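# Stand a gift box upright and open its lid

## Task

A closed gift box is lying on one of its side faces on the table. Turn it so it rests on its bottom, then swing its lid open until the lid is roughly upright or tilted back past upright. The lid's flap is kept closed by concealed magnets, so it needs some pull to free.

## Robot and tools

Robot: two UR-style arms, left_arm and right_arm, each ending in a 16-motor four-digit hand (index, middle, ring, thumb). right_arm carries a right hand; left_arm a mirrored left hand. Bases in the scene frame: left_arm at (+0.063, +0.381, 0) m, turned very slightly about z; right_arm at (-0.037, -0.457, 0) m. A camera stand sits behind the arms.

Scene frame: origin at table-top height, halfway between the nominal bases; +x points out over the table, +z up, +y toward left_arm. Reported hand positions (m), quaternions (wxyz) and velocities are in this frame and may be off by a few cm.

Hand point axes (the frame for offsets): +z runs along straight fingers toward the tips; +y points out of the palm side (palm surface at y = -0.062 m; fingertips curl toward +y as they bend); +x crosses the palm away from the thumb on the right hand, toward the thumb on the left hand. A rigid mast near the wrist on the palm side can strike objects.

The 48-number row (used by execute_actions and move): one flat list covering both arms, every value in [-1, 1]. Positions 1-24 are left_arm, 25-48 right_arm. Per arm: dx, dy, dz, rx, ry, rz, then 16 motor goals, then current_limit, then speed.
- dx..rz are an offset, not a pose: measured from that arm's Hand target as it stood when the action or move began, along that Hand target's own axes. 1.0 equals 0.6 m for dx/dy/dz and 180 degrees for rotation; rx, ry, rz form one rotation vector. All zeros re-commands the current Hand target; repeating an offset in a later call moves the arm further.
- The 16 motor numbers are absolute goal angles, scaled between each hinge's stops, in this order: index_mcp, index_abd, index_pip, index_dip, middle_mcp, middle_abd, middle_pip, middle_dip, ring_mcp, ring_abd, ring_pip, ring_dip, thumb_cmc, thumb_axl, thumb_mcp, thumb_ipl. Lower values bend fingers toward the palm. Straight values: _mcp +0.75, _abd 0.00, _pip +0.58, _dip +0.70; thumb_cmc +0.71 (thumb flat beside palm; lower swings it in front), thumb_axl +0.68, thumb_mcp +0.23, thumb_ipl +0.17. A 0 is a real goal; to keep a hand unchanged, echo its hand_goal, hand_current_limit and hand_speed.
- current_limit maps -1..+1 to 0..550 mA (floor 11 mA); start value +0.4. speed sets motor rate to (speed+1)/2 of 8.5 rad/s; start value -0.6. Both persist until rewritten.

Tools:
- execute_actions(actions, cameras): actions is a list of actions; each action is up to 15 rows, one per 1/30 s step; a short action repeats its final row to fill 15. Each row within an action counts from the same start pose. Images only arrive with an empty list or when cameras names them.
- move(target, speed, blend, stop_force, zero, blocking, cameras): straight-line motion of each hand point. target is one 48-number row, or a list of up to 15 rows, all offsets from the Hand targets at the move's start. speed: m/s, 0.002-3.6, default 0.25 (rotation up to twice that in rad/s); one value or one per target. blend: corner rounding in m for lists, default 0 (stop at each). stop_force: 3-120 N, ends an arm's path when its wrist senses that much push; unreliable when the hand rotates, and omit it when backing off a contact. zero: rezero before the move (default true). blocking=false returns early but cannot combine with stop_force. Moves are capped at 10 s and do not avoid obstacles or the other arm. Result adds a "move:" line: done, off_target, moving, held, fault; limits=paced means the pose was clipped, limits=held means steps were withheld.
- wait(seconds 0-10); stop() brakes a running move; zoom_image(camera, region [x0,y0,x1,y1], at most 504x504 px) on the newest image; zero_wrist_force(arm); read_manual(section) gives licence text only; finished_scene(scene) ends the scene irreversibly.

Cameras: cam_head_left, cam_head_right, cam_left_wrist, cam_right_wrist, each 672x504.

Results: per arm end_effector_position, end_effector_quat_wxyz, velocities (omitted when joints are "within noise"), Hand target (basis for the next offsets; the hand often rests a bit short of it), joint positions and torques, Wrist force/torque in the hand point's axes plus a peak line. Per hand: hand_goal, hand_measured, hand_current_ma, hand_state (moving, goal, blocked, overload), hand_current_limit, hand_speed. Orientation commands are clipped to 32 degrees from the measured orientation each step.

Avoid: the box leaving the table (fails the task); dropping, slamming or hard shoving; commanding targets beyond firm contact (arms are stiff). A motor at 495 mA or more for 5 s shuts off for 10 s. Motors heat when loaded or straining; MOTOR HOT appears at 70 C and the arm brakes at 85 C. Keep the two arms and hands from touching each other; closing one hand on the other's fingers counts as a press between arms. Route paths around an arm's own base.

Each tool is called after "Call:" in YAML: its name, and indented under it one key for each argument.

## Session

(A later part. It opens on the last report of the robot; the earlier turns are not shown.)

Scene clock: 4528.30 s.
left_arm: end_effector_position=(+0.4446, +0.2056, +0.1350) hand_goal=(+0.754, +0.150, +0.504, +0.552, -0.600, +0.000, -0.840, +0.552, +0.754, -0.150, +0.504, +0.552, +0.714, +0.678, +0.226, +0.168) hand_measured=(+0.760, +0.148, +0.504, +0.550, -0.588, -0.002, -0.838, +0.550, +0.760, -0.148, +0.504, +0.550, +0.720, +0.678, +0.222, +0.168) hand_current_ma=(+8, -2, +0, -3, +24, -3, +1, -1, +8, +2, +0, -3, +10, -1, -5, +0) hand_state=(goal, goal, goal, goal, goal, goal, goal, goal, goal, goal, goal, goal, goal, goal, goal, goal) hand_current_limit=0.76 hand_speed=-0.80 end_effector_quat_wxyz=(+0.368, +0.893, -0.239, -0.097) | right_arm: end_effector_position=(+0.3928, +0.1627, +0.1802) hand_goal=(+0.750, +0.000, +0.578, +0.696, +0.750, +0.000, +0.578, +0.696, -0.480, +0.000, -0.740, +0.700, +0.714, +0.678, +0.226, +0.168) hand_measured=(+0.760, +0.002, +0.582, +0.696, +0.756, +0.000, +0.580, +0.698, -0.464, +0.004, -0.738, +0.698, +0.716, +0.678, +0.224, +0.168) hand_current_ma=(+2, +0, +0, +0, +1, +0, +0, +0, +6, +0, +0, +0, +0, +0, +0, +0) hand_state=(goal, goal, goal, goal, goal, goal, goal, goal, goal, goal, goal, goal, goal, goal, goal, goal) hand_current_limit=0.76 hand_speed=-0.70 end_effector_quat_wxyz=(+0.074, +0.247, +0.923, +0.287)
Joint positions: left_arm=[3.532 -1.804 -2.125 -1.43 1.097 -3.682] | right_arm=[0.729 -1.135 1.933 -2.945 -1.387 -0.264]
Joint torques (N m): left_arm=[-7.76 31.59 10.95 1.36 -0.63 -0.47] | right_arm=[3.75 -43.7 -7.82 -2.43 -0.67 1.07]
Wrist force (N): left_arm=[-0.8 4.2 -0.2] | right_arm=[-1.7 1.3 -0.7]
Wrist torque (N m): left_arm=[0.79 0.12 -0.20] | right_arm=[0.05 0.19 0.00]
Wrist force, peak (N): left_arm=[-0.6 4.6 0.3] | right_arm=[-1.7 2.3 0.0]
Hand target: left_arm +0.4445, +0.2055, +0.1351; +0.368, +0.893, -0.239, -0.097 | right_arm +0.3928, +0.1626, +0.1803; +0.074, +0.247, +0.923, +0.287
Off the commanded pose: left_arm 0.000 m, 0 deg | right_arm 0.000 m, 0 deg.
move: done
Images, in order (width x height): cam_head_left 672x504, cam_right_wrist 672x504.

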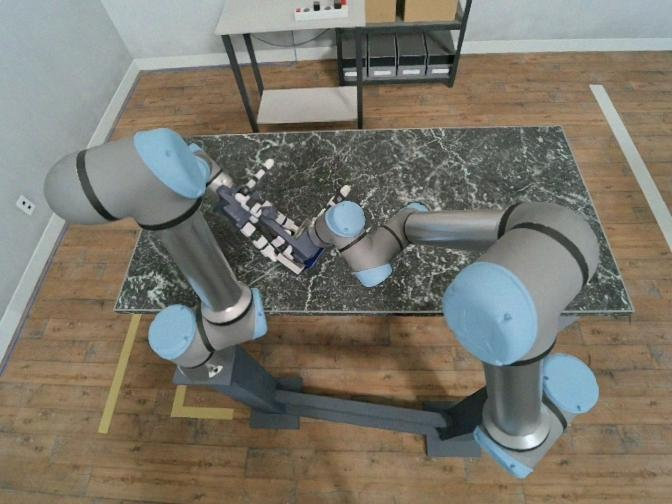

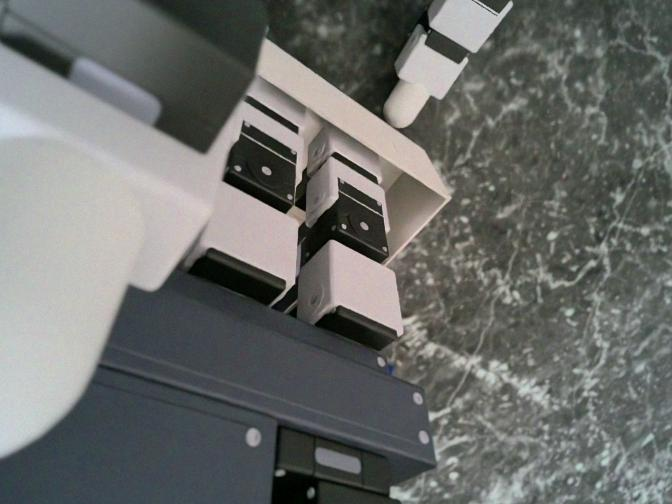

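Call:
move:
  target: [0,0,0,0,0,0,0.753,0.15,0.504,0.551,-0.6,0,-0.84,0.551,0.753,-0.15,0.504,0.551,0.714,0.678,0.226,0.168,0.76,-0.8,0,-0.0109,-0.0077,0,0,0,0.75,0,0.577,0.696,0.75,0,0.577,0.696,-0.48,0,-0.74,0.7,0.714,0.678,0.226,0.168,0.76,-0.7]
  speed: 0.03
  cameras: ["cam_head_left","cam_right_wrist","cam_left_wrist"]

Call:
zoom_image:
  camera: "cam_head_left"
  region: [270, 220, 350, 295]

Scene clock: 4548.77 s.
left_arm: end_effector_position=(+0.4445, +0.2055, +0.1351) hand_goal=(+0.754, +0.150, +0.504, +0.552, -0.600, +0.000, -0.840, +0.552, +0.754, -0.150, +0.504, +0.552, +0.714, +0.678, +0.226, +0.168) hand_measured=(+0.760, +0.148, +0.504, +0.550, -0.588, -0.002, -0.838, +0.550, +0.760, -0.148, +0.504, +0.550, +0.720, +0.678, +0.222, +0.168) hand_current_ma=(+8, -2, +0, -3, +24, -3, +1, -1, +8, +2, +0, -3, +10, -1, -5, +0) hand_state=(goal, goal, goal, goal, goal, goal, goal, goal, goal, goal, goal, goal, goal, goal, goal, goal) hand_current_limit=0.76 hand_speed=-0.80 end_effector_quat_wxyz=(+0.368, +0.893, -0.239, -0.097) | right_arm: end_effector_position=(+0.3887, +0.1556, +0.1804) hand_goal=(+0.750, +0.000, +0.578, +0.696, +0.750, +0.000, +0.578, +0.696, -0.480, +0.000, -0.740, +0.700, +0.714, +0.678, +0.226, +0.168) hand_measured=(+0.754, +0.002, +0.580, +0.696, +0.756, +0.000, +0.580, +0.698, -0.464, +0.004, -0.738, +0.698, +0.716, +0.678, +0.224, +0.168) hand_current_ma=(+0, +0, +0, +0, +1, +0, +0, +0, +6, +0, +0, +0, +0, +0, +0, +0) hand_state=(goal, goal, goal, goal, goal, goal, goal, goal, goal, goal, goal, goal, goal, goal, goal, goal) hand_current_limit=0.76 hand_speed=-0.70 end_effector_quat_wxyz=(+0.074, +0.247, +0.923, +0.287)
Joint positions: left_arm=[3.532 -1.804 -2.125 -1.43 1.097 -3.682] | right_arm=[0.724 -1.151 1.958 -2.953 -1.384 -0.268]
Joint torques (N m): left_arm=[-8.53 31.97 8.18 -0.52 -2.33 -1.8] | right_arm=[-2.92 -26.98 -26.99 -2.51 1.22 -1.4]
Wrist force (N): left_arm=[-0.8 4.3 -0.1] | right_arm=[-1.6 1.7 0.0]
Wrist torque (N m): left_arm=[0.79 0.12 -0.19] | right_arm=[-0.05 0.20 0.18]
Wrist force, peak (N): left_arm=[-1.1 4.6 -0.1] | right_arm=[-2.0 2.0 -0.2]
Hand target: left_arm +0.4445, +0.2055, +0.1351; +0.368, +0.893, -0.239, -0.097 | right_arm +0.3888, +0.1557, +0.1804; +0.074, +0.247, +0.923, +0.287
Off the commanded pose: left_arm 0.000 m, 0 deg | right_arm 0.000 m, 0 deg.
move: done
Images, in order (width x height): cam_head_left 672x504, cam_left_wrist 672x504, cam_right_wrist 672x504.

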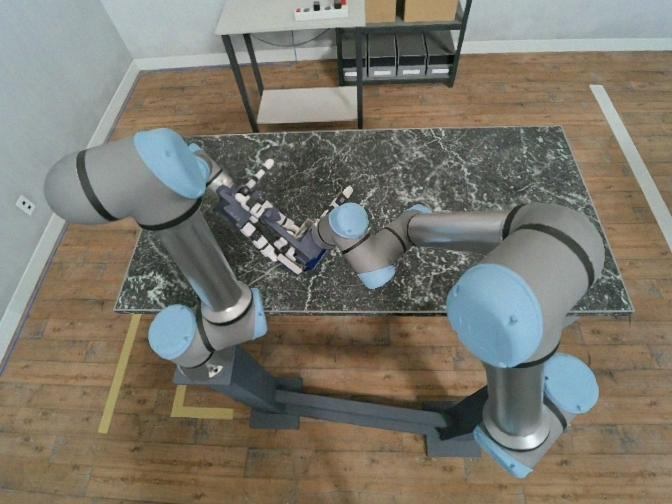

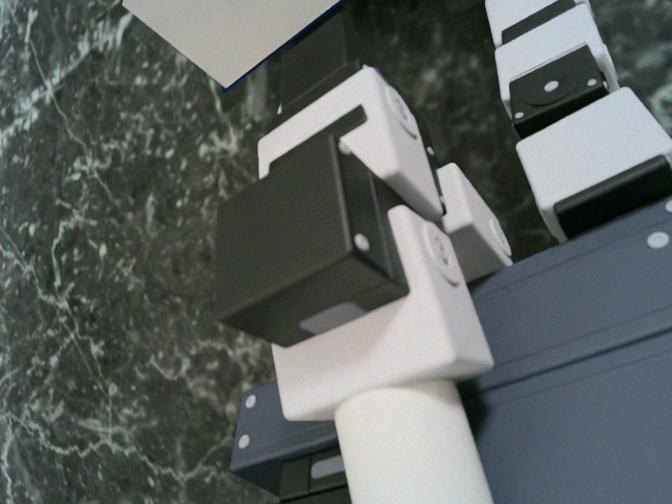

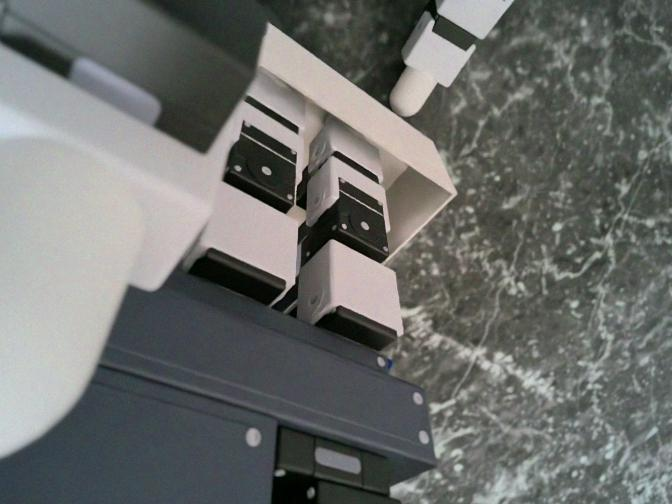

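Scaled by 6.300.

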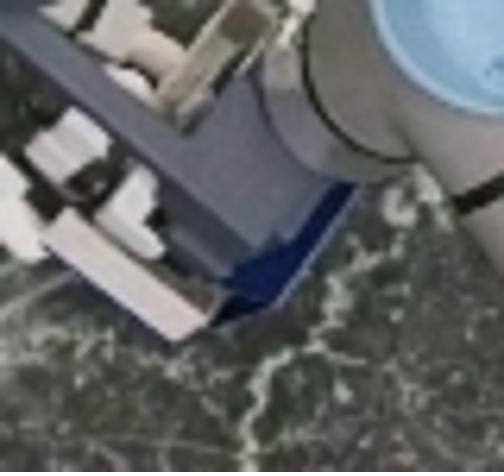

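Call:
move:
  target: [0,0,0,0,0,0,0.753,0.15,0.504,0.551,-0.6,0,-0.84,0.551,0.753,-0.15,0.504,0.551,0.714,0.678,0.226,0.168,0.76,-0.8,0,0.0352,0.0368,0,0,0,0.75,0,0.577,0.696,0.75,0,0.577,0.696,-0.48,0,-0.74,0.7,0.714,0.678,0.226,0.168,0.76,-0.7]
  speed: 0.02
  cameras: ["cam_head_left","cam_right_wrist","cam_left_wrist"]

Call:
zoom_image:
  camera: "cam_head_left"
  region: [270, 220, 350, 295]

Scene clock: 4561.87 s.
left_arm: end_effector_position=(+0.4445, +0.2055, +0.1351) hand_goal=(+0.754, +0.150, +0.504, +0.552, -0.600, +0.000, -0.840, +0.552, +0.754, -0.150, +0.504, +0.552, +0.714, +0.678, +0.226, +0.168) hand_measured=(+0.760, +0.148, +0.504, +0.550, -0.588, -0.002, -0.838, +0.550, +0.762, -0.148, +0.506, +0.550, +0.720, +0.678, +0.222, +0.168) hand_current_ma=(+9, -2, +0, -3, +24, -3, +1, -1, +14, +2, +1, -2, +10, -1, -5, +0) hand_state=(goal, goal, goal, goal, goal, goal, goal, goal, goal, goal, goal, goal, goal, goal, goal, goal) hand_current_limit=0.76 hand_speed=-0.80 end_effector_quat_wxyz=(+0.368, +0.893, -0.239, -0.097) | right_arm: end_effector_position=(+0.4037, +0.1818, +0.1741) hand_goal=(+0.750, +0.000, +0.578, +0.696, +0.750, +0.000, +0.578, +0.696, -0.480, +0.000, -0.740, +0.700, +0.714, +0.678, +0.226, +0.168) hand_measured=(+0.762, +0.002, +0.584, +0.698, +0.760, +0.000, +0.582, +0.698, -0.464, +0.004, -0.738, +0.698, +0.716, +0.678, +0.224, +0.168) hand_current_ma=(+3, +0, +1, +0, +2, +0, +0, +0, +6, +0, +0, +0, +0, +0, +0, +0) hand_state=(goal, goal, goal, goal, goal, goal, goal, goal, goal, goal, goal, goal, goal, goal, goal, goal) hand_current_limit=0.76 hand_speed=-0.70 end_effector_quat_wxyz=(+0.074, +0.247, +0.923, +0.287)
Joint positions: left_arm=[3.532 -1.804 -2.125 -1.43 1.097 -3.682] | right_arm=[0.741 -1.085 1.871 -2.935 -1.394 -0.254]
Joint torques (N m): left_arm=[-8.29 32.03 8.02 -0.45 -2.44 -1.57] | right_arm=[4.18 -46.65 -8.48 -3.39 -0.7 1.08]
Wrist force (N): left_arm=[-1.0 3.6 -0.3] | right_arm=[-1.6 1.2 0.1]
Wrist torque (N m): left_arm=[0.79 0.11 -0.17] | right_arm=[0.03 0.20 0.01]
Wrist force, peak (N): left_arm=[-0.9 4.7 -0.2] | right_arm=[-1.8 1.9 -0.5]
Hand target: left_arm +0.4445, +0.2055, +0.1351; +0.368, +0.893, -0.239, -0.097 | right_arm +0.4036, +0.1816, +0.1741; +0.074, +0.247, +0.923, +0.287
Off the commanded pose: left_arm 0.000 m, 0 deg | right_arm 0.000 m, 0 deg.
move: done
Images, in order (width x height): cam_head_left 672x504, cam_left_wrist 672x504, cam_right_wrist 672x504.

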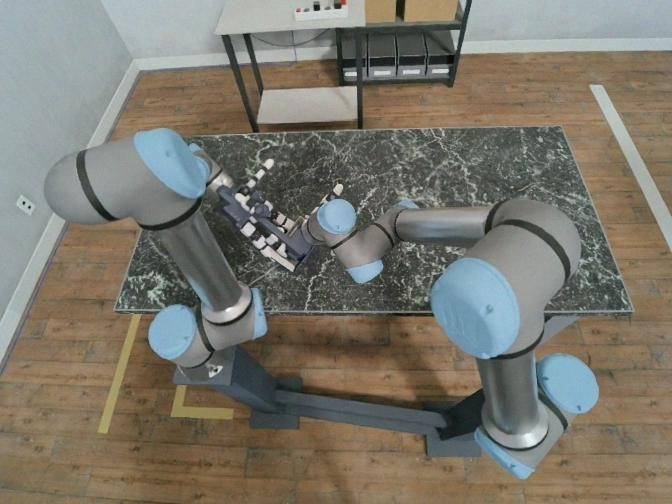

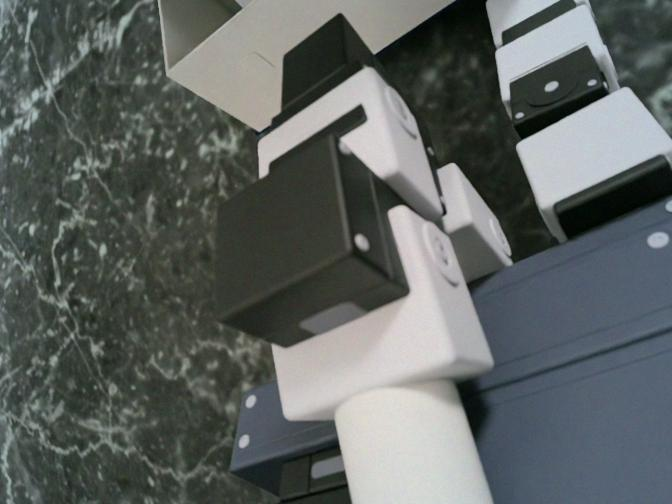

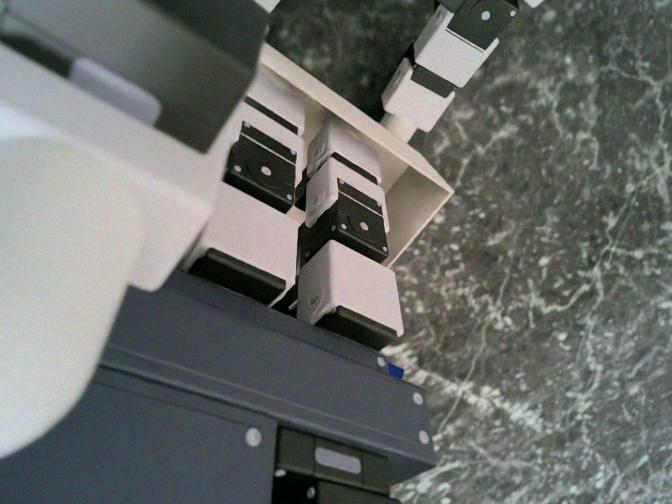

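Scaled by 6.300.

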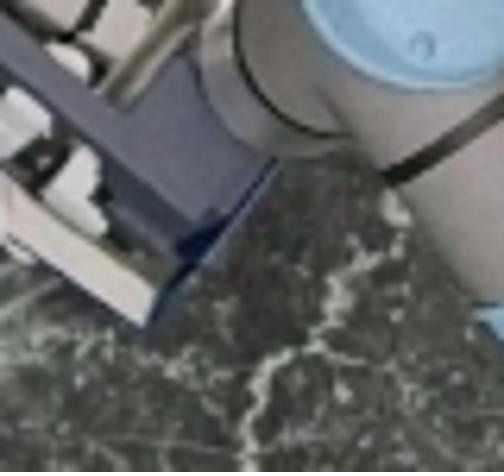

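Call:
move:
  target: [0,0,0,0,0,0,0.753,0.15,0.504,0.551,-0.6,0,-0.84,0.551,0.753,-0.15,0.504,0.551,0.714,0.678,0.226,0.168,0.76,-0.8,0,-0.0164,-0.0115,0,0,0,0.75,0,0.577,0.696,0.75,0,0.577,0.696,-0.48,0,-0.74,0.7,0.714,0.678,0.226,0.168,0.76,-0.7]
  speed: 0.03
  cameras: ["cam_head_left","cam_right_wrist","cam_left_wrist"]

Call:
zoom_image:
  camera: "cam_head_left"
  region: [270, 220, 350, 295]

Scene clock: 4570.93 s.
left_arm: end_effector_position=(+0.4445, +0.2055, +0.1351) hand_goal=(+0.754, +0.150, +0.504, +0.552, -0.600, +0.000, -0.840, +0.552, +0.754, -0.150, +0.504, +0.552, +0.714, +0.678, +0.226, +0.168) hand_measured=(+0.760, +0.148, +0.504, +0.550, -0.588, -0.002, -0.838, +0.550, +0.762, -0.148, +0.506, +0.550, +0.720, +0.678, +0.222, +0.168) hand_current_ma=(+9, -2, +0, -3, +24, -3, +1, -1, +14, +2, +1, -2, +10, -1, -5, +0) hand_state=(goal, goal, goal, goal, goal, goal, goal, goal, goal, goal, goal, goal, goal, goal, goal, goal) hand_current_limit=0.76 hand_speed=-0.80 end_effector_quat_wxyz=(+0.368, +0.893, -0.239, -0.097) | right_arm: end_effector_position=(+0.3976, +0.1711, +0.1743) hand_goal=(+0.750, +0.000, +0.578, +0.696, +0.750, +0.000, +0.578, +0.696, -0.480, +0.000, -0.740, +0.700, +0.714, +0.678, +0.226, +0.168) hand_measured=(+0.760, +0.002, +0.584, +0.698, +0.758, +0.000, +0.582, +0.698, -0.464, +0.004, -0.738, +0.698, +0.716, +0.678, +0.224, +0.168) hand_current_ma=(+3, +0, +1, +0, +2, +0, +0, +0, +6, +0, +0, +0, +0, +0, +0, +0) hand_state=(goal, goal, goal, goal, goal, goal, goal, goal, goal, goal, goal, goal, goal, goal, goal, goal) hand_current_limit=0.76 hand_speed=-0.70 end_effector_quat_wxyz=(+0.074, +0.247, +0.923, +0.287)
Joint positions: left_arm=[3.532 -1.804 -2.125 -1.43 1.097 -3.682] | right_arm=[0.734 -1.107 1.908 -2.949 -1.39 -0.259]
Joint torques (N m): left_arm=[-8.41 31.84 7.17 -0.28 -2.22 -1.7] | right_arm=[0.7 -28.36 -28.18 -1.87 0.86 -0.86]
Wrist force (N): left_arm=[-0.7 4.0 -0.2] | right_arm=[-1.7 2.1 0.4]
Wrist torque (N m): left_arm=[0.77 0.10 -0.18] | right_arm=[-0.03 0.22 0.18]
Wrist force, peak (N): left_arm=[-0.7 4.5 0.1] | right_arm=[-1.7 2.2 0.3]
Hand target: left_arm +0.4445, +0.2055, +0.1351; +0.368, +0.893, -0.239, -0.097 | right_arm +0.3976, +0.1712, +0.1742; +0.074, +0.247, +0.923, +0.287
Off the commanded pose: left_arm 0.000 m, 0 deg | right_arm 0.000 m, 0 deg.
move: done
Images, in order (width x height): cam_head_left 672x504, cam_left_wrist 672x504, cam_right_wrist 672x504.

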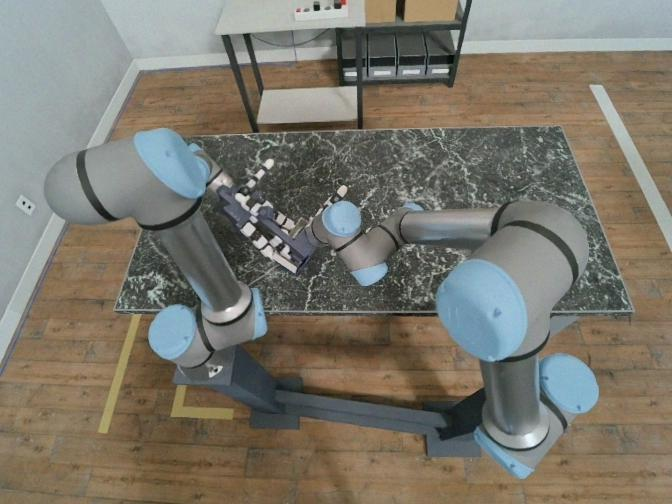

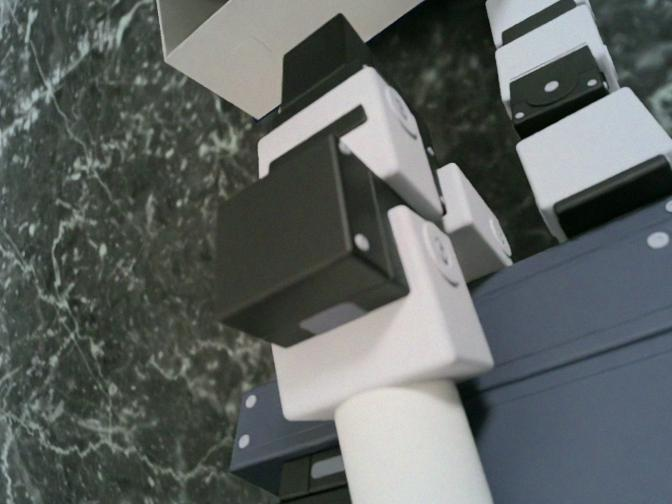

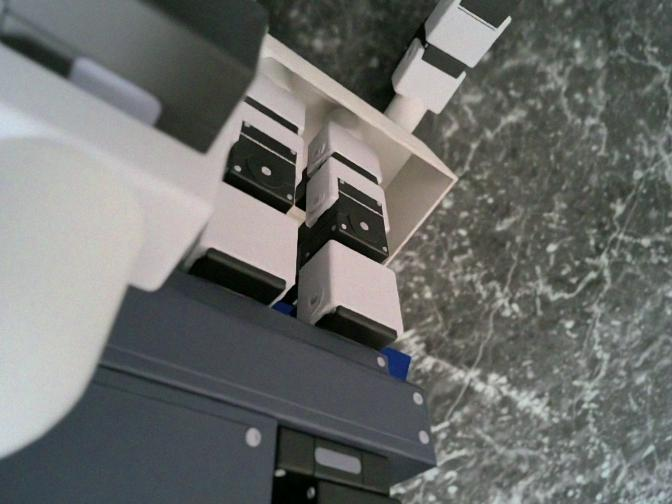

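Scaled by 6.300.

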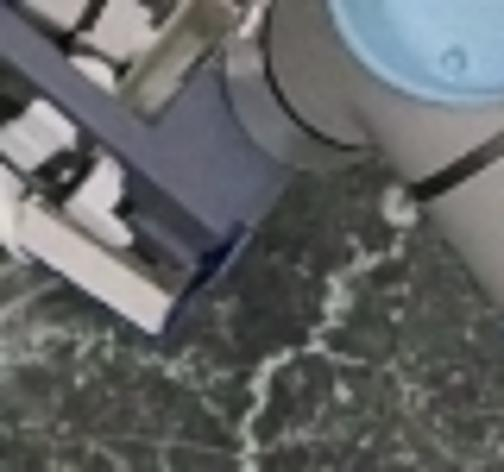

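Call:
move:
  target: [0,0,0,0,0,0,0.753,0.15,0.504,0.551,-0.6,0,-0.84,0.551,0.753,-0.15,0.504,0.551,0.714,0.678,0.226,0.168,0.76,-0.8,0,0.0447,0.0291,0.0833,0,0,0.75,0,0.577,0.696,0.75,0,0.577,0.696,-0.48,0,-0.74,0.7,0.714,0.678,0.226,0.168,0.76,-0.7]
  speed: 0.03
  cameras: ["cam_head_left","cam_right_wrist","cam_left_wrist"]

Call:
zoom_image:
  camera: "cam_head_left"
  region: [270, 220, 350, 295]

Scene clock: 4597.13 s.
left_arm: end_effector_position=(+0.4445, +0.2055, +0.1351) hand_goal=(+0.754, +0.150, +0.504, +0.552, -0.600, +0.000, -0.840, +0.552, +0.754, -0.150, +0.504, +0.552, +0.714, +0.678, +0.226, +0.168) hand_measured=(+0.760, +0.148, +0.504, +0.550, -0.588, -0.002, -0.838, +0.550, +0.762, -0.148, +0.506, +0.550, +0.720, +0.678, +0.222, +0.168) hand_current_ma=(+9, -2, +0, -3, +24, -3, +1, -1, +14, +2, +1, -2, +10, -1, -5, +0) hand_state=(goal, goal, goal, goal, goal, goal, goal, goal, goal, goal, goal, goal, goal, goal, goal, goal) hand_current_limit=0.76 hand_speed=-0.80 end_effector_quat_wxyz=(+0.368, +0.893, -0.239, -0.097) | right_arm: end_effector_position=(+0.4136, +0.1990, +0.1750) hand_goal=(+0.750, +0.000, +0.578, +0.696, +0.750, +0.000, +0.578, +0.696, -0.480, +0.000, -0.740, +0.700, +0.714, +0.678, +0.226, +0.168) hand_measured=(+0.756, +0.002, +0.582, +0.698, +0.756, +0.000, +0.582, +0.698, -0.464, +0.004, -0.738, +0.698, +0.716, +0.678, +0.224, +0.168) hand_current_ma=(+1, +0, +1, +0, +1, +0, +0, +0, +6, +0, +0, +0, +0, +0, +0, +0) hand_state=(goal, goal, goal, goal, goal, goal, goal, goal, goal, goal, goal, goal, goal, goal, goal, goal) hand_current_limit=0.76 hand_speed=-0.70 end_effector_quat_wxyz=(+0.041, +0.254, +0.952, +0.164) end_effector_velocity=(+0.000, -0.001, +0.000) end_effector_angular_velocity=(+0.002, -0.001, -0.002)
Joint positions: left_arm=[3.532 -1.804 -2.125 -1.43 1.097 -3.682] | right_arm=[0.772 -1.089 1.648 -2.456 -1.474 -0.261]
Joint velocities: left_arm=[within noise] | right_arm=[0 -0.001 0.003 -0.005 0 0.001]
Joint torques (N m): left_arm=[-8.25 31.71 8.82 -0.04 -2.11 -1.68] | right_arm=[4.65 -44.21 -12.47 -4.17 0.96 1.75]
Wrist force (N): left_arm=[-0.8 4.3 -0.3] | right_arm=[-1.9 1.1 0.6]
Wrist torque (N m): left_arm=[0.81 0.11 -0.19] | right_arm=[-0.01 0.23 -0.09]
Wrist force, peak (N): left_arm=[-0.7 4.7 -0.3] | right_arm=[-1.9 2.3 0.0]
Hand target: left_arm +0.4445, +0.2055, +0.1351; +0.368, +0.893, -0.239, -0.097 | right_arm +0.4136, +0.1990, +0.1750; +0.041, +0.254, +0.952, +0.164
Off the commanded pose: left_arm 0.000 m, 0 deg | right_arm 0.000 m, 0 deg.
move: done
Images, in order (width x height): cam_head_left 672x504, cam_left_wrist 672x504, cam_right_wrist 672x504.

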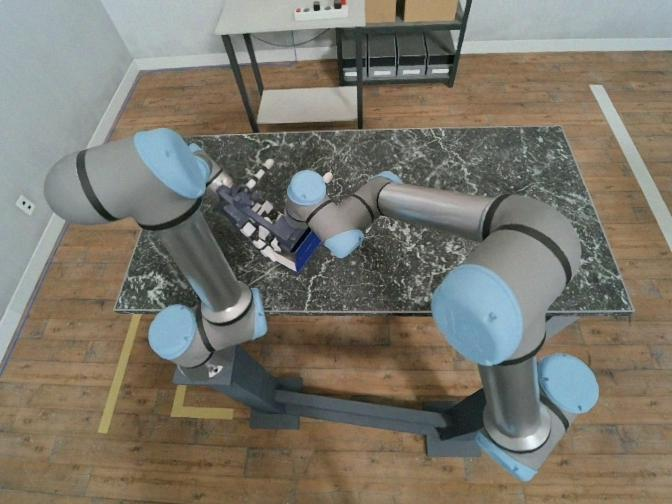

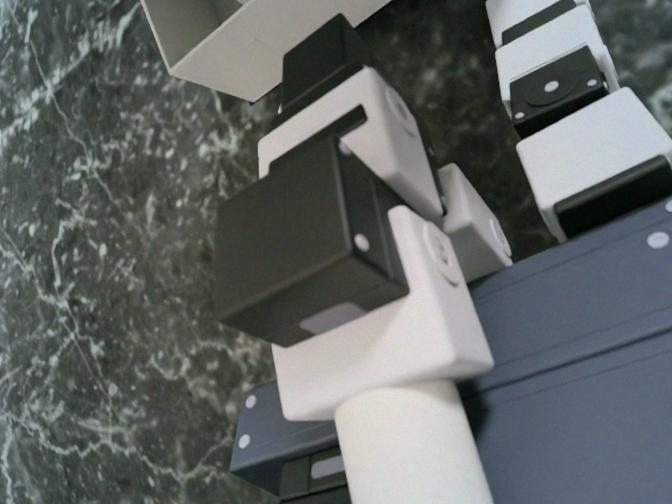

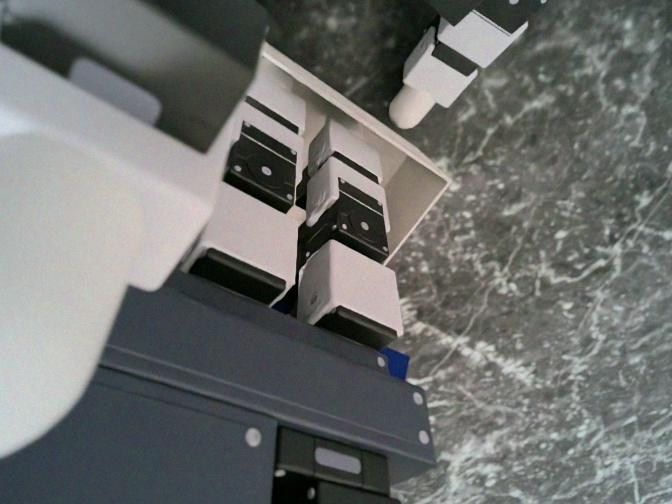

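Scaled by 6.300.

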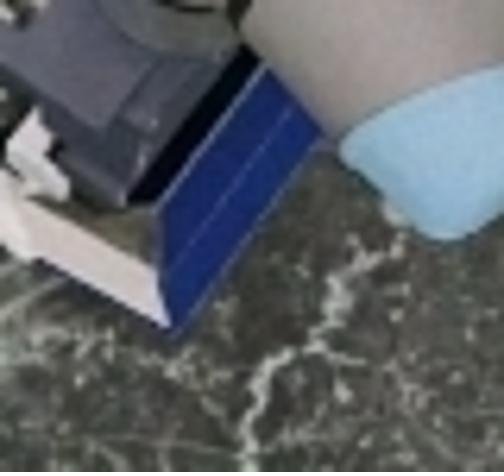

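Call:
move:
  target: [0,-0.0471,-0.0471,0,0,0,0.753,0.15,0.504,0.551,-0.6,0,-0.84,0.551,0.753,-0.15,0.504,0.551,0.714,0.678,0.226,0.168,0.76,-0.8,0,0,0,0,0,0,0.75,0,0.577,0.696,0.75,0,0.577,0.696,-0.48,0,-0.74,0.7,0.714,0.678,0.226,0.168,0.76,-0.7]
  speed: 0.02
  cameras: ["cam_head_left","cam_right_wrist","cam_left_wrist"]

Call:
zoom_image:
  camera: "cam_head_left"
  region: [270, 220, 350, 295]

Scene clock: 4618.13 s.
left_arm: end_effector_position=(+0.4645, +0.2403, +0.1353) hand_goal=(+0.754, +0.150, +0.504, +0.552, -0.600, +0.000, -0.840, +0.552, +0.754, -0.150, +0.504, +0.552, +0.714, +0.678, +0.226, +0.168) hand_measured=(+0.760, +0.148, +0.504, +0.550, -0.588, -0.002, -0.838, +0.550, +0.762, -0.148, +0.506, +0.550, +0.720, +0.678, +0.222, +0.168) hand_current_ma=(+9, -2, +0, -3, +24, -3, +1, -1, +14, +2, +1, -2, +10, -1, -5, +0) hand_state=(goal, goal, goal, goal, goal, goal, goal, goal, goal, goal, goal, goal, goal, goal, goal, goal) hand_current_limit=0.76 hand_speed=-0.80 end_effector_quat_wxyz=(+0.368, +0.893, -0.239, -0.097) | right_arm: end_effector_position=(+0.4136, +0.1990, +0.1750) hand_goal=(+0.750, +0.000, +0.578, +0.696, +0.750, +0.000, +0.578, +0.696, -0.480, +0.000, -0.740, +0.700, +0.714, +0.678, +0.226, +0.168) hand_measured=(+0.756, +0.002, +0.582, +0.698, +0.756, +0.000, +0.582, +0.698, -0.464, +0.004, -0.738, +0.698, +0.716, +0.678, +0.224, +0.168) hand_current_ma=(+1, +0, +1, +0, +1, +0, +0, +0, +6, +0, +0, +0, +0, +0, +0, +0) hand_state=(goal, goal, goal, goal, goal, goal, goal, goal, goal, goal, goal, goal, goal, goal, goal, goal) hand_current_limit=0.76 hand_speed=-0.70 end_effector_quat_wxyz=(+0.041, +0.254, +0.952, +0.164)
Joint positions: left_arm=[3.586 -1.849 -2.055 -1.475 1.129 -3.635] | right_arm=[0.772 -1.089 1.648 -2.456 -1.474 -0.261]
Joint torques (N m): left_arm=[-8.37 31.9 8.07 1.66 -0.78 -0.38] | right_arm=[-9.5 -49.78 -11.7 -3.95 1.79 -1.74]
Wrist force (N): left_arm=[-0.6 4.4 -0.1] | right_arm=[-1.8 1.5 0.6]
Wrist torque (N m): left_arm=[0.81 0.10 -0.22] | right_arm=[0.04 0.21 -0.07]
Wrist force, peak (N): left_arm=[-0.8 4.7 -0.2] | right_arm=[-2.0 1.7 0.3]
Hand target: left_arm +0.4645, +0.2401, +0.1353; +0.368, +0.893, -0.239, -0.097 | right_arm +0.4136, +0.1990, +0.1750; +0.041, +0.254, +0.952, +0.164
Off the commanded pose: left_arm 0.000 m, 0 deg | right_arm 0.000 m, 0 deg.
move: done
Images, in order (width x height): cam_head_left 672x504, cam_left_wrist 672x504, cam_right_wrist 672x504.

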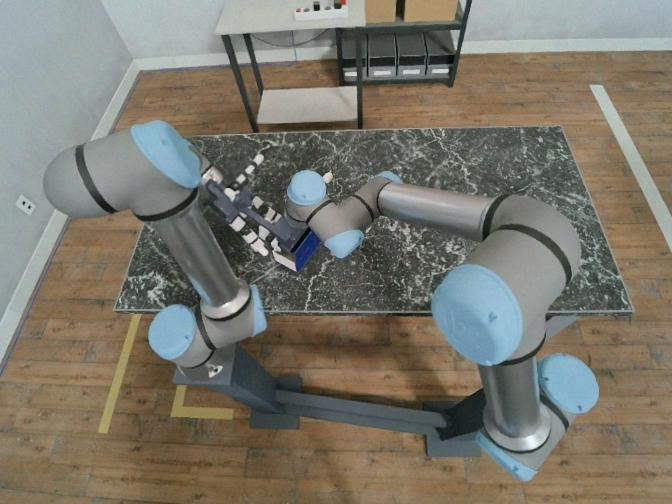

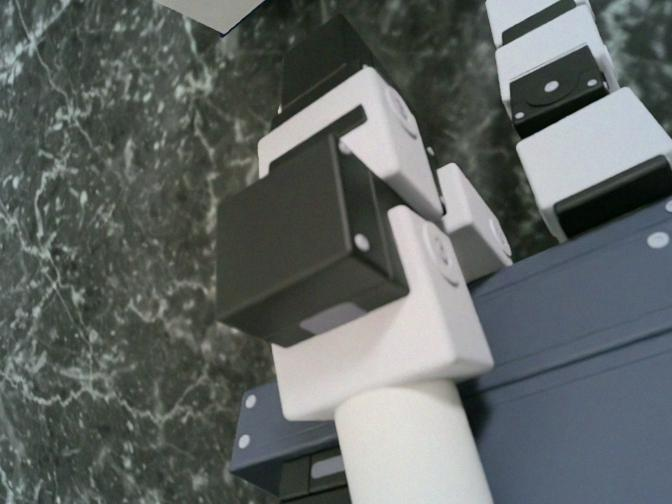

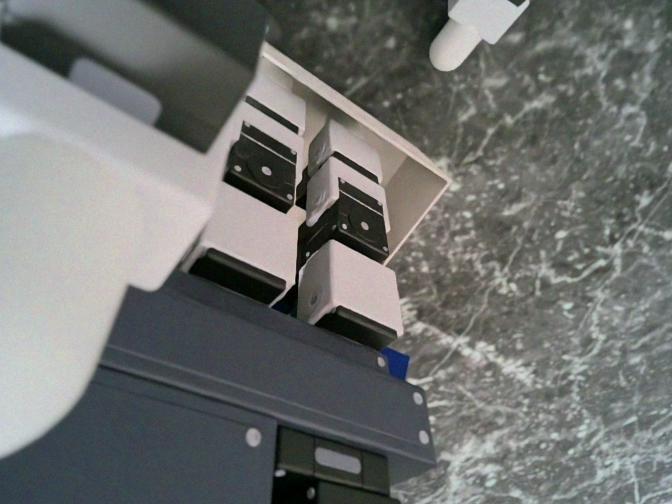

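Scaled by 6.300.

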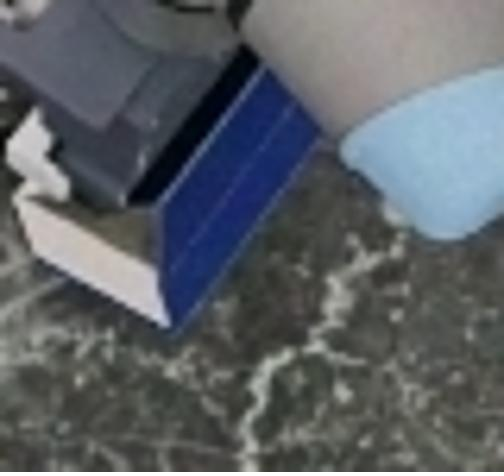

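Call:
move:
  target: [0,-0.0471,-0.0707,0,0,0,0.753,0.15,0.504,0.551,-0.6,0,-0.84,0.551,0.753,-0.15,0.504,0.551,0.714,0.678,0.226,0.168,0.76,-0.8,0,0.0285,-0.0783,0,0,0,0.75,0,0.577,0.696,0.75,0,0.577,0.696,-0.48,0,-0.74,0.7,0.714,0.678,0.226,0.168,0.76,-0.7]
  speed: 0.03
  cameras: ["cam_head_left","cam_right_wrist"]

Call:
zoom_image:
  camera: "cam_head_left"
  region: [270, 220, 350, 295]

Scene clock: 4643.07 s.
left_arm: end_effector_position=(+0.4894, +0.2836, +0.1455) hand_goal=(+0.754, +0.150, +0.504, +0.552, -0.600, +0.000, -0.840, +0.552, +0.754, -0.150, +0.504, +0.552, +0.714, +0.678, +0.226, +0.168) hand_measured=(+0.760, +0.148, +0.504, +0.550, -0.588, -0.002, -0.838, +0.550, +0.762, -0.148, +0.506, +0.550, +0.720, +0.678, +0.222, +0.168) hand_current_ma=(+9, -2, +0, -3, +24, -3, +1, -1, +14, +2, +1, -2, +10, -1, -5, +0) hand_state=(goal, goal, goal, goal, goal, goal, goal, goal, goal, goal, goal, goal, goal, goal, goal, goal) hand_current_limit=0.76 hand_speed=-0.80 end_effector_quat_wxyz=(+0.368, +0.893, -0.239, -0.097) end_effector_velocity=(-0.002, -0.001, -0.001) end_effector_angular_velocity=(+0.000, +0.001, -0.002) | right_arm: end_effector_position=(+0.4141, +0.1992, +0.2253) hand_goal=(+0.750, +0.000, +0.578, +0.696, +0.750, +0.000, +0.578, +0.696, -0.480, +0.000, -0.740, +0.700, +0.714, +0.678, +0.226, +0.168) hand_measured=(+0.756, +0.002, +0.582, +0.698, +0.756, +0.000, +0.582, +0.698, -0.464, +0.004, -0.738, +0.698, +0.716, +0.678, +0.224, +0.168) hand_current_ma=(+1, +0, +1, +0, +1, +0, +0, +0, +6, +0, +0, +0, +0, +0, +0, +0) hand_state=(goal, goal, goal, goal, goal, goal, goal, goal, goal, goal, goal, goal, goal, goal, goal, goal) hand_current_limit=0.76 hand_speed=-0.70 end_effector_quat_wxyz=(+0.041, +0.254, +0.952, +0.164) end_effector_velocity=(+0.000, +0.000, +0.000) end_effector_angular_velocity=(+0.002, -0.003, +0.001)
Joint positions: left_arm=[3.644 -1.894 -1.95 -1.556 1.166 -3.585] | right_arm=[0.771 -1.145 1.588 -2.341 -1.474 -0.261]
Joint velocities: left_arm=[-0.002 0.001 -0.005 0.004 0.001 0] | right_arm=[0 0 0.001 -0.005 0 -0.001]
Joint torques (N m): left_arm=[-8.37 35.65 10.21 2.48 -1.16 -1.02] | right_arm=[-10.26 -31.39 -13.7 -4.34 1.75 -2.43]
Wrist force (N): left_arm=[-0.7 4.3 -0.4] | right_arm=[-2.2 1.3 0.3]
Wrist torque (N m): left_arm=[0.81 0.10 -0.20] | right_arm=[0.08 0.31 -0.09]
Wrist force, peak (N): left_arm=[-0.9 4.9 -0.1] | right_arm=[-2.3 1.4 0.4]
Hand target: left_arm +0.4894, +0.2834, +0.1455; +0.368, +0.893, -0.239, -0.097 | right_arm +0.4140, +0.1992, +0.2250; +0.041, +0.254, +0.952, +0.164
Off the commanded pose: left_arm 0.000 m, 0 deg | right_arm 0.000 m, 0 deg.
move: done
Images, in order (width x height): cam_head_left 672x504, cam_right_wrist 672x504.

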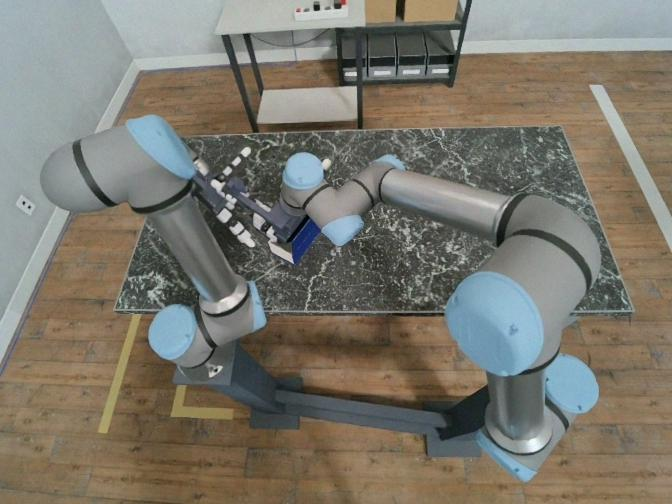

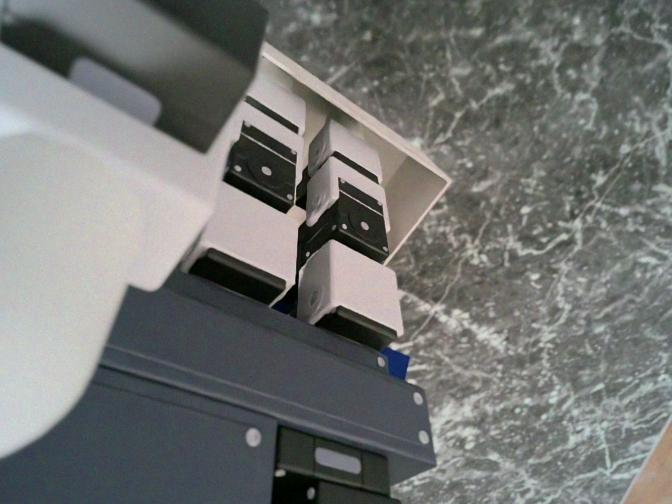

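Scaled by 6.300.

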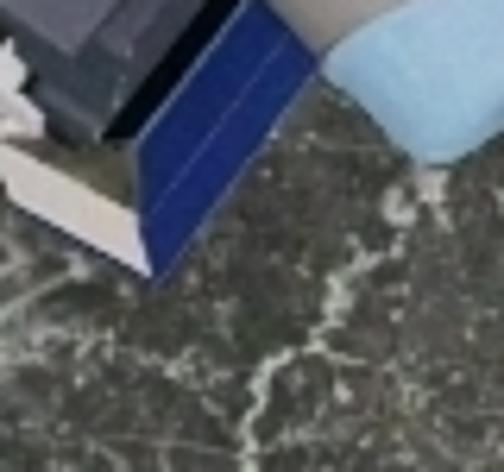

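Call:
move:
  target: [0,0,0,0,0,0,0.753,0.15,0.504,0.551,-0.6,0,-0.84,0.551,0.753,-0.15,0.504,0.551,0.714,0.678,0.226,0.168,0.76,-0.8,0,-0.0291,0.0799,0,0,0,0.75,0,0.577,0.696,0.75,0,0.577,0.696,-0.48,0,-0.74,0.7,0.714,0.678,0.226,0.168,0.76,-0.7]
  speed: 0.02
  stop_force: 3
  cameras: ["cam_head_left","cam_right_wrist"]

Call:
zoom_image:
  camera: "cam_head_left"
  region: [270, 220, 350, 295]

Scene clock: 4678.13 s.
left_arm: end_effector_position=(+0.4894, +0.2834, +0.1455) hand_goal=(+0.754, +0.150, +0.504, +0.552, -0.600, +0.000, -0.840, +0.552, +0.754, -0.150, +0.504, +0.552, +0.714, +0.678, +0.226, +0.168) hand_measured=(+0.760, +0.148, +0.504, +0.550, -0.588, -0.002, -0.838, +0.550, +0.762, -0.148, +0.506, +0.550, +0.720, +0.678, +0.222, +0.168) hand_current_ma=(+9, -2, +0, -3, +24, -3, +1, -1, +14, +2, +1, -2, +10, -1, -5, +0) hand_state=(goal, goal, goal, goal, goal, goal, goal, goal, goal, goal, goal, goal, goal, goal, goal, goal) hand_current_limit=0.76 hand_speed=-0.80 end_effector_quat_wxyz=(+0.368, +0.893, -0.239, -0.097) | right_arm: end_effector_position=(+0.4135, +0.1989, +0.1740) hand_goal=(+0.750, +0.000, +0.578, +0.696, +0.750, +0.000, +0.578, +0.696, -0.480, +0.000, -0.740, +0.700, +0.714, +0.678, +0.226, +0.168) hand_measured=(+0.756, +0.002, +0.582, +0.698, +0.756, +0.000, +0.582, +0.698, -0.464, +0.004, -0.738, +0.698, +0.716, +0.678, +0.224, +0.168) hand_current_ma=(+1, +0, +1, +0, +1, +0, +0, +0, +6, +0, +0, +0, +0, +0, +0, +0) hand_state=(goal, goal, goal, goal, goal, goal, goal, goal, goal, goal, goal, goal, goal, goal, goal, goal) hand_current_limit=0.76 hand_speed=-0.70 end_effector_quat_wxyz=(+0.041, +0.254, +0.952, +0.164)
Joint positions: left_arm=[3.644 -1.894 -1.95 -1.556 1.166 -3.585] | right_arm=[0.772 -1.088 1.649 -2.459 -1.474 -0.261]
Joint torques (N m): left_arm=[-7.64 37.24 8.75 2.49 -2.36 -1.71] | right_arm=[11.24 -49.35 -31.44 -1.72 -1.29 2]
Wrist force (N): left_arm=[-0.7 4.1 -0.3] | right_arm=[-1.7 1.1 0.4]
Wrist torque (N m): left_arm=[0.79 0.10 -0.18] | right_arm=[0.02 0.20 -0.08]
Wrist force, peak (N): left_arm=[-0.7 4.7 0.3] | right_arm=[-2.1 1.7 -0.2]
Hand target: left_arm +0.4894, +0.2834, +0.1455; +0.368, +0.893, -0.239, -0.097 | right_arm +0.4135, +0.1989, +0.1740; +0.041, +0.254, +0.952, +0.164
Off the commanded pose: left_arm 0.000 m, 0 deg | right_arm 0.000 m, 0 deg.
move: done
Images, in order (width x height): cam_head_left 672x504, cam_right_wrist 672x504.

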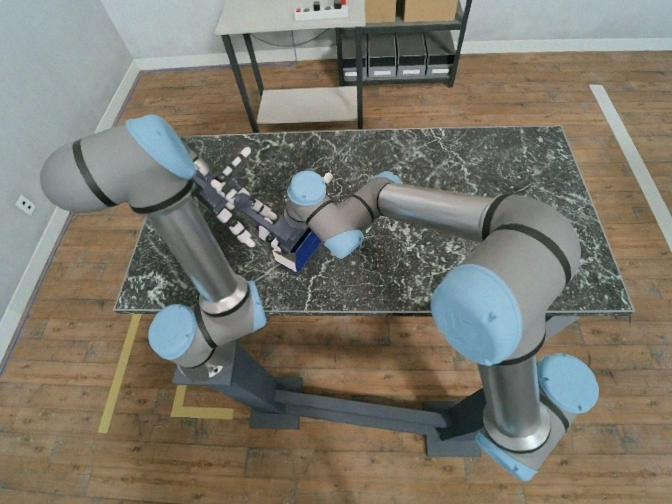

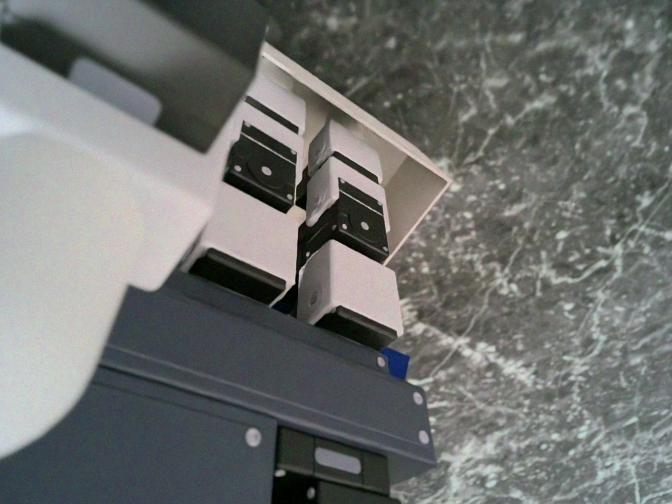

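Scaled by 6.300.

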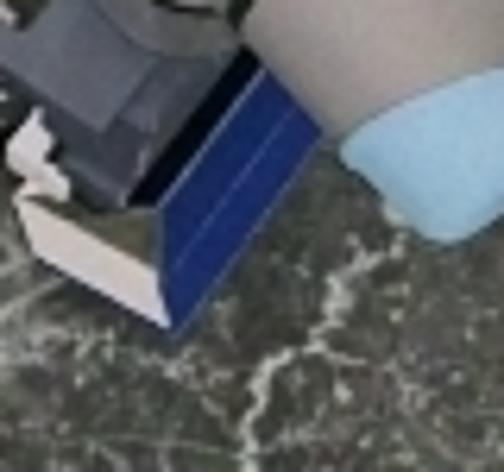

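Call:
move:
  target: [0,0,0,0,0,0,0.753,0.15,0.504,0.551,-0.6,0,-0.84,0.551,0.753,-0.15,0.504,0.551,0.714,0.678,0.226,0.168,0.76,-0.8,0,-0.0171,0.047,0,0,0,0.75,0,0.577,0.696,0.75,0,0.577,0.696,-0.48,0,-0.74,0.7,0.714,0.678,0.226,0.168,0.76,-0.7]
  speed: 0.015
  stop_force: 3
  cameras: ["cam_head_left","cam_right_wrist"]

Call:
zoom_image:
  camera: "cam_head_left"
  region: [270, 220, 350, 295]

Scene clock: 4690.37 s.
left_arm: end_effector_position=(+0.4894, +0.2834, +0.1455) hand_goal=(+0.754, +0.150, +0.504, +0.552, -0.600, +0.000, -0.840, +0.552, +0.754, -0.150, +0.504, +0.552, +0.714, +0.678, +0.226, +0.168) hand_measured=(+0.760, +0.148, +0.504, +0.550, -0.588, -0.002, -0.838, +0.550, +0.762, -0.148, +0.506, +0.550, +0.720, +0.678, +0.222, +0.168) hand_current_ma=(+9, -2, +0, -3, +24, -3, +1, -1, +14, +2, +1, -2, +10, -1, -5, +0) hand_state=(goal, goal, goal, goal, goal, goal, goal, goal, goal, goal, goal, goal, goal, goal, goal, goal) hand_current_limit=0.76 hand_speed=-0.80 end_effector_quat_wxyz=(+0.368, +0.893, -0.239, -0.097) | right_arm: end_effector_position=(+0.4133, +0.1988, +0.1463) hand_goal=(+0.750, +0.000, +0.578, +0.696, +0.750, +0.000, +0.578, +0.696, -0.480, +0.000, -0.740, +0.700, +0.714, +0.678, +0.226, +0.168) hand_measured=(+0.754, +0.002, +0.582, +0.698, +0.754, +0.000, +0.580, +0.698, -0.464, +0.004, -0.738, +0.698, +0.716, +0.678, +0.224, +0.168) hand_current_ma=(+0, +0, +0, +0, +1, +0, +0, +0, +6, +0, +0, +0, +0, +0, +0, +0) hand_state=(goal, goal, goal, goal, goal, goal, goal, goal, goal, goal, goal, goal, goal, goal, goal, goal) hand_current_limit=0.76 hand_speed=-0.70 end_effector_quat_wxyz=(+0.041, +0.254, +0.952, +0.164)
Joint positions: left_arm=[3.644 -1.894 -1.95 -1.556 1.166 -3.585] | right_arm=[0.772 -1.052 1.676 -2.521 -1.474 -0.261]
Joint torques (N m): left_arm=[-9.2 36.72 10.57 2.42 -2.27 -1.67] | right_arm=[10.17 -49.03 -29.79 -3.66 0.23 1.68]
Wrist force (N): left_arm=[-0.8 4.1 0.1] | right_arm=[-1.9 1.4 -2.0]
Wrist torque (N m): left_arm=[0.76 0.12 -0.19] | right_arm=[0.29 0.18 -0.10]
Wrist force, peak (N): left_arm=[-0.7 4.8 -0.1] | right_arm=[-1.6 2.1 -9.9]
Hand target: left_arm +0.4894, +0.2834, +0.1455; +0.368, +0.893, -0.239, -0.097 | right_arm +0.4133, +0.1988, +0.1463; +0.041, +0.254, +0.952, +0.164 (not the last commanded pose)
Off the commanded pose: left_arm 0.000 m, 0 deg | right_arm 0.002 m, 0 deg.
move: contact (right_arm)
Images, in order (width x height): cam_head_left 672x504, cam_right_wrist 672x504.

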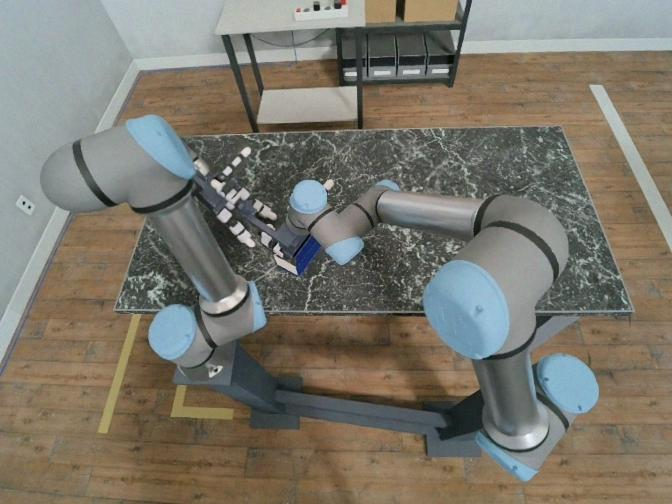

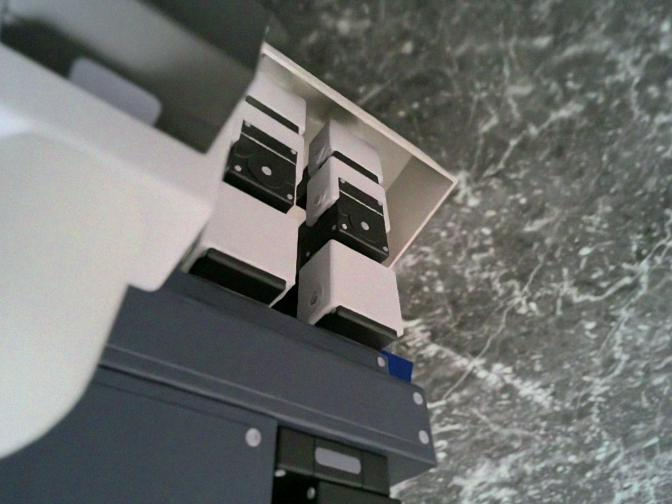

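Scaled by 6.300.

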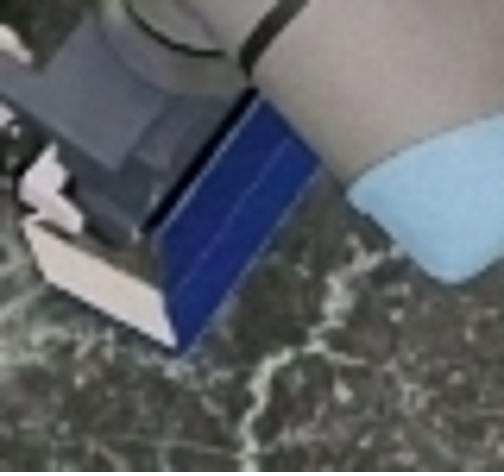

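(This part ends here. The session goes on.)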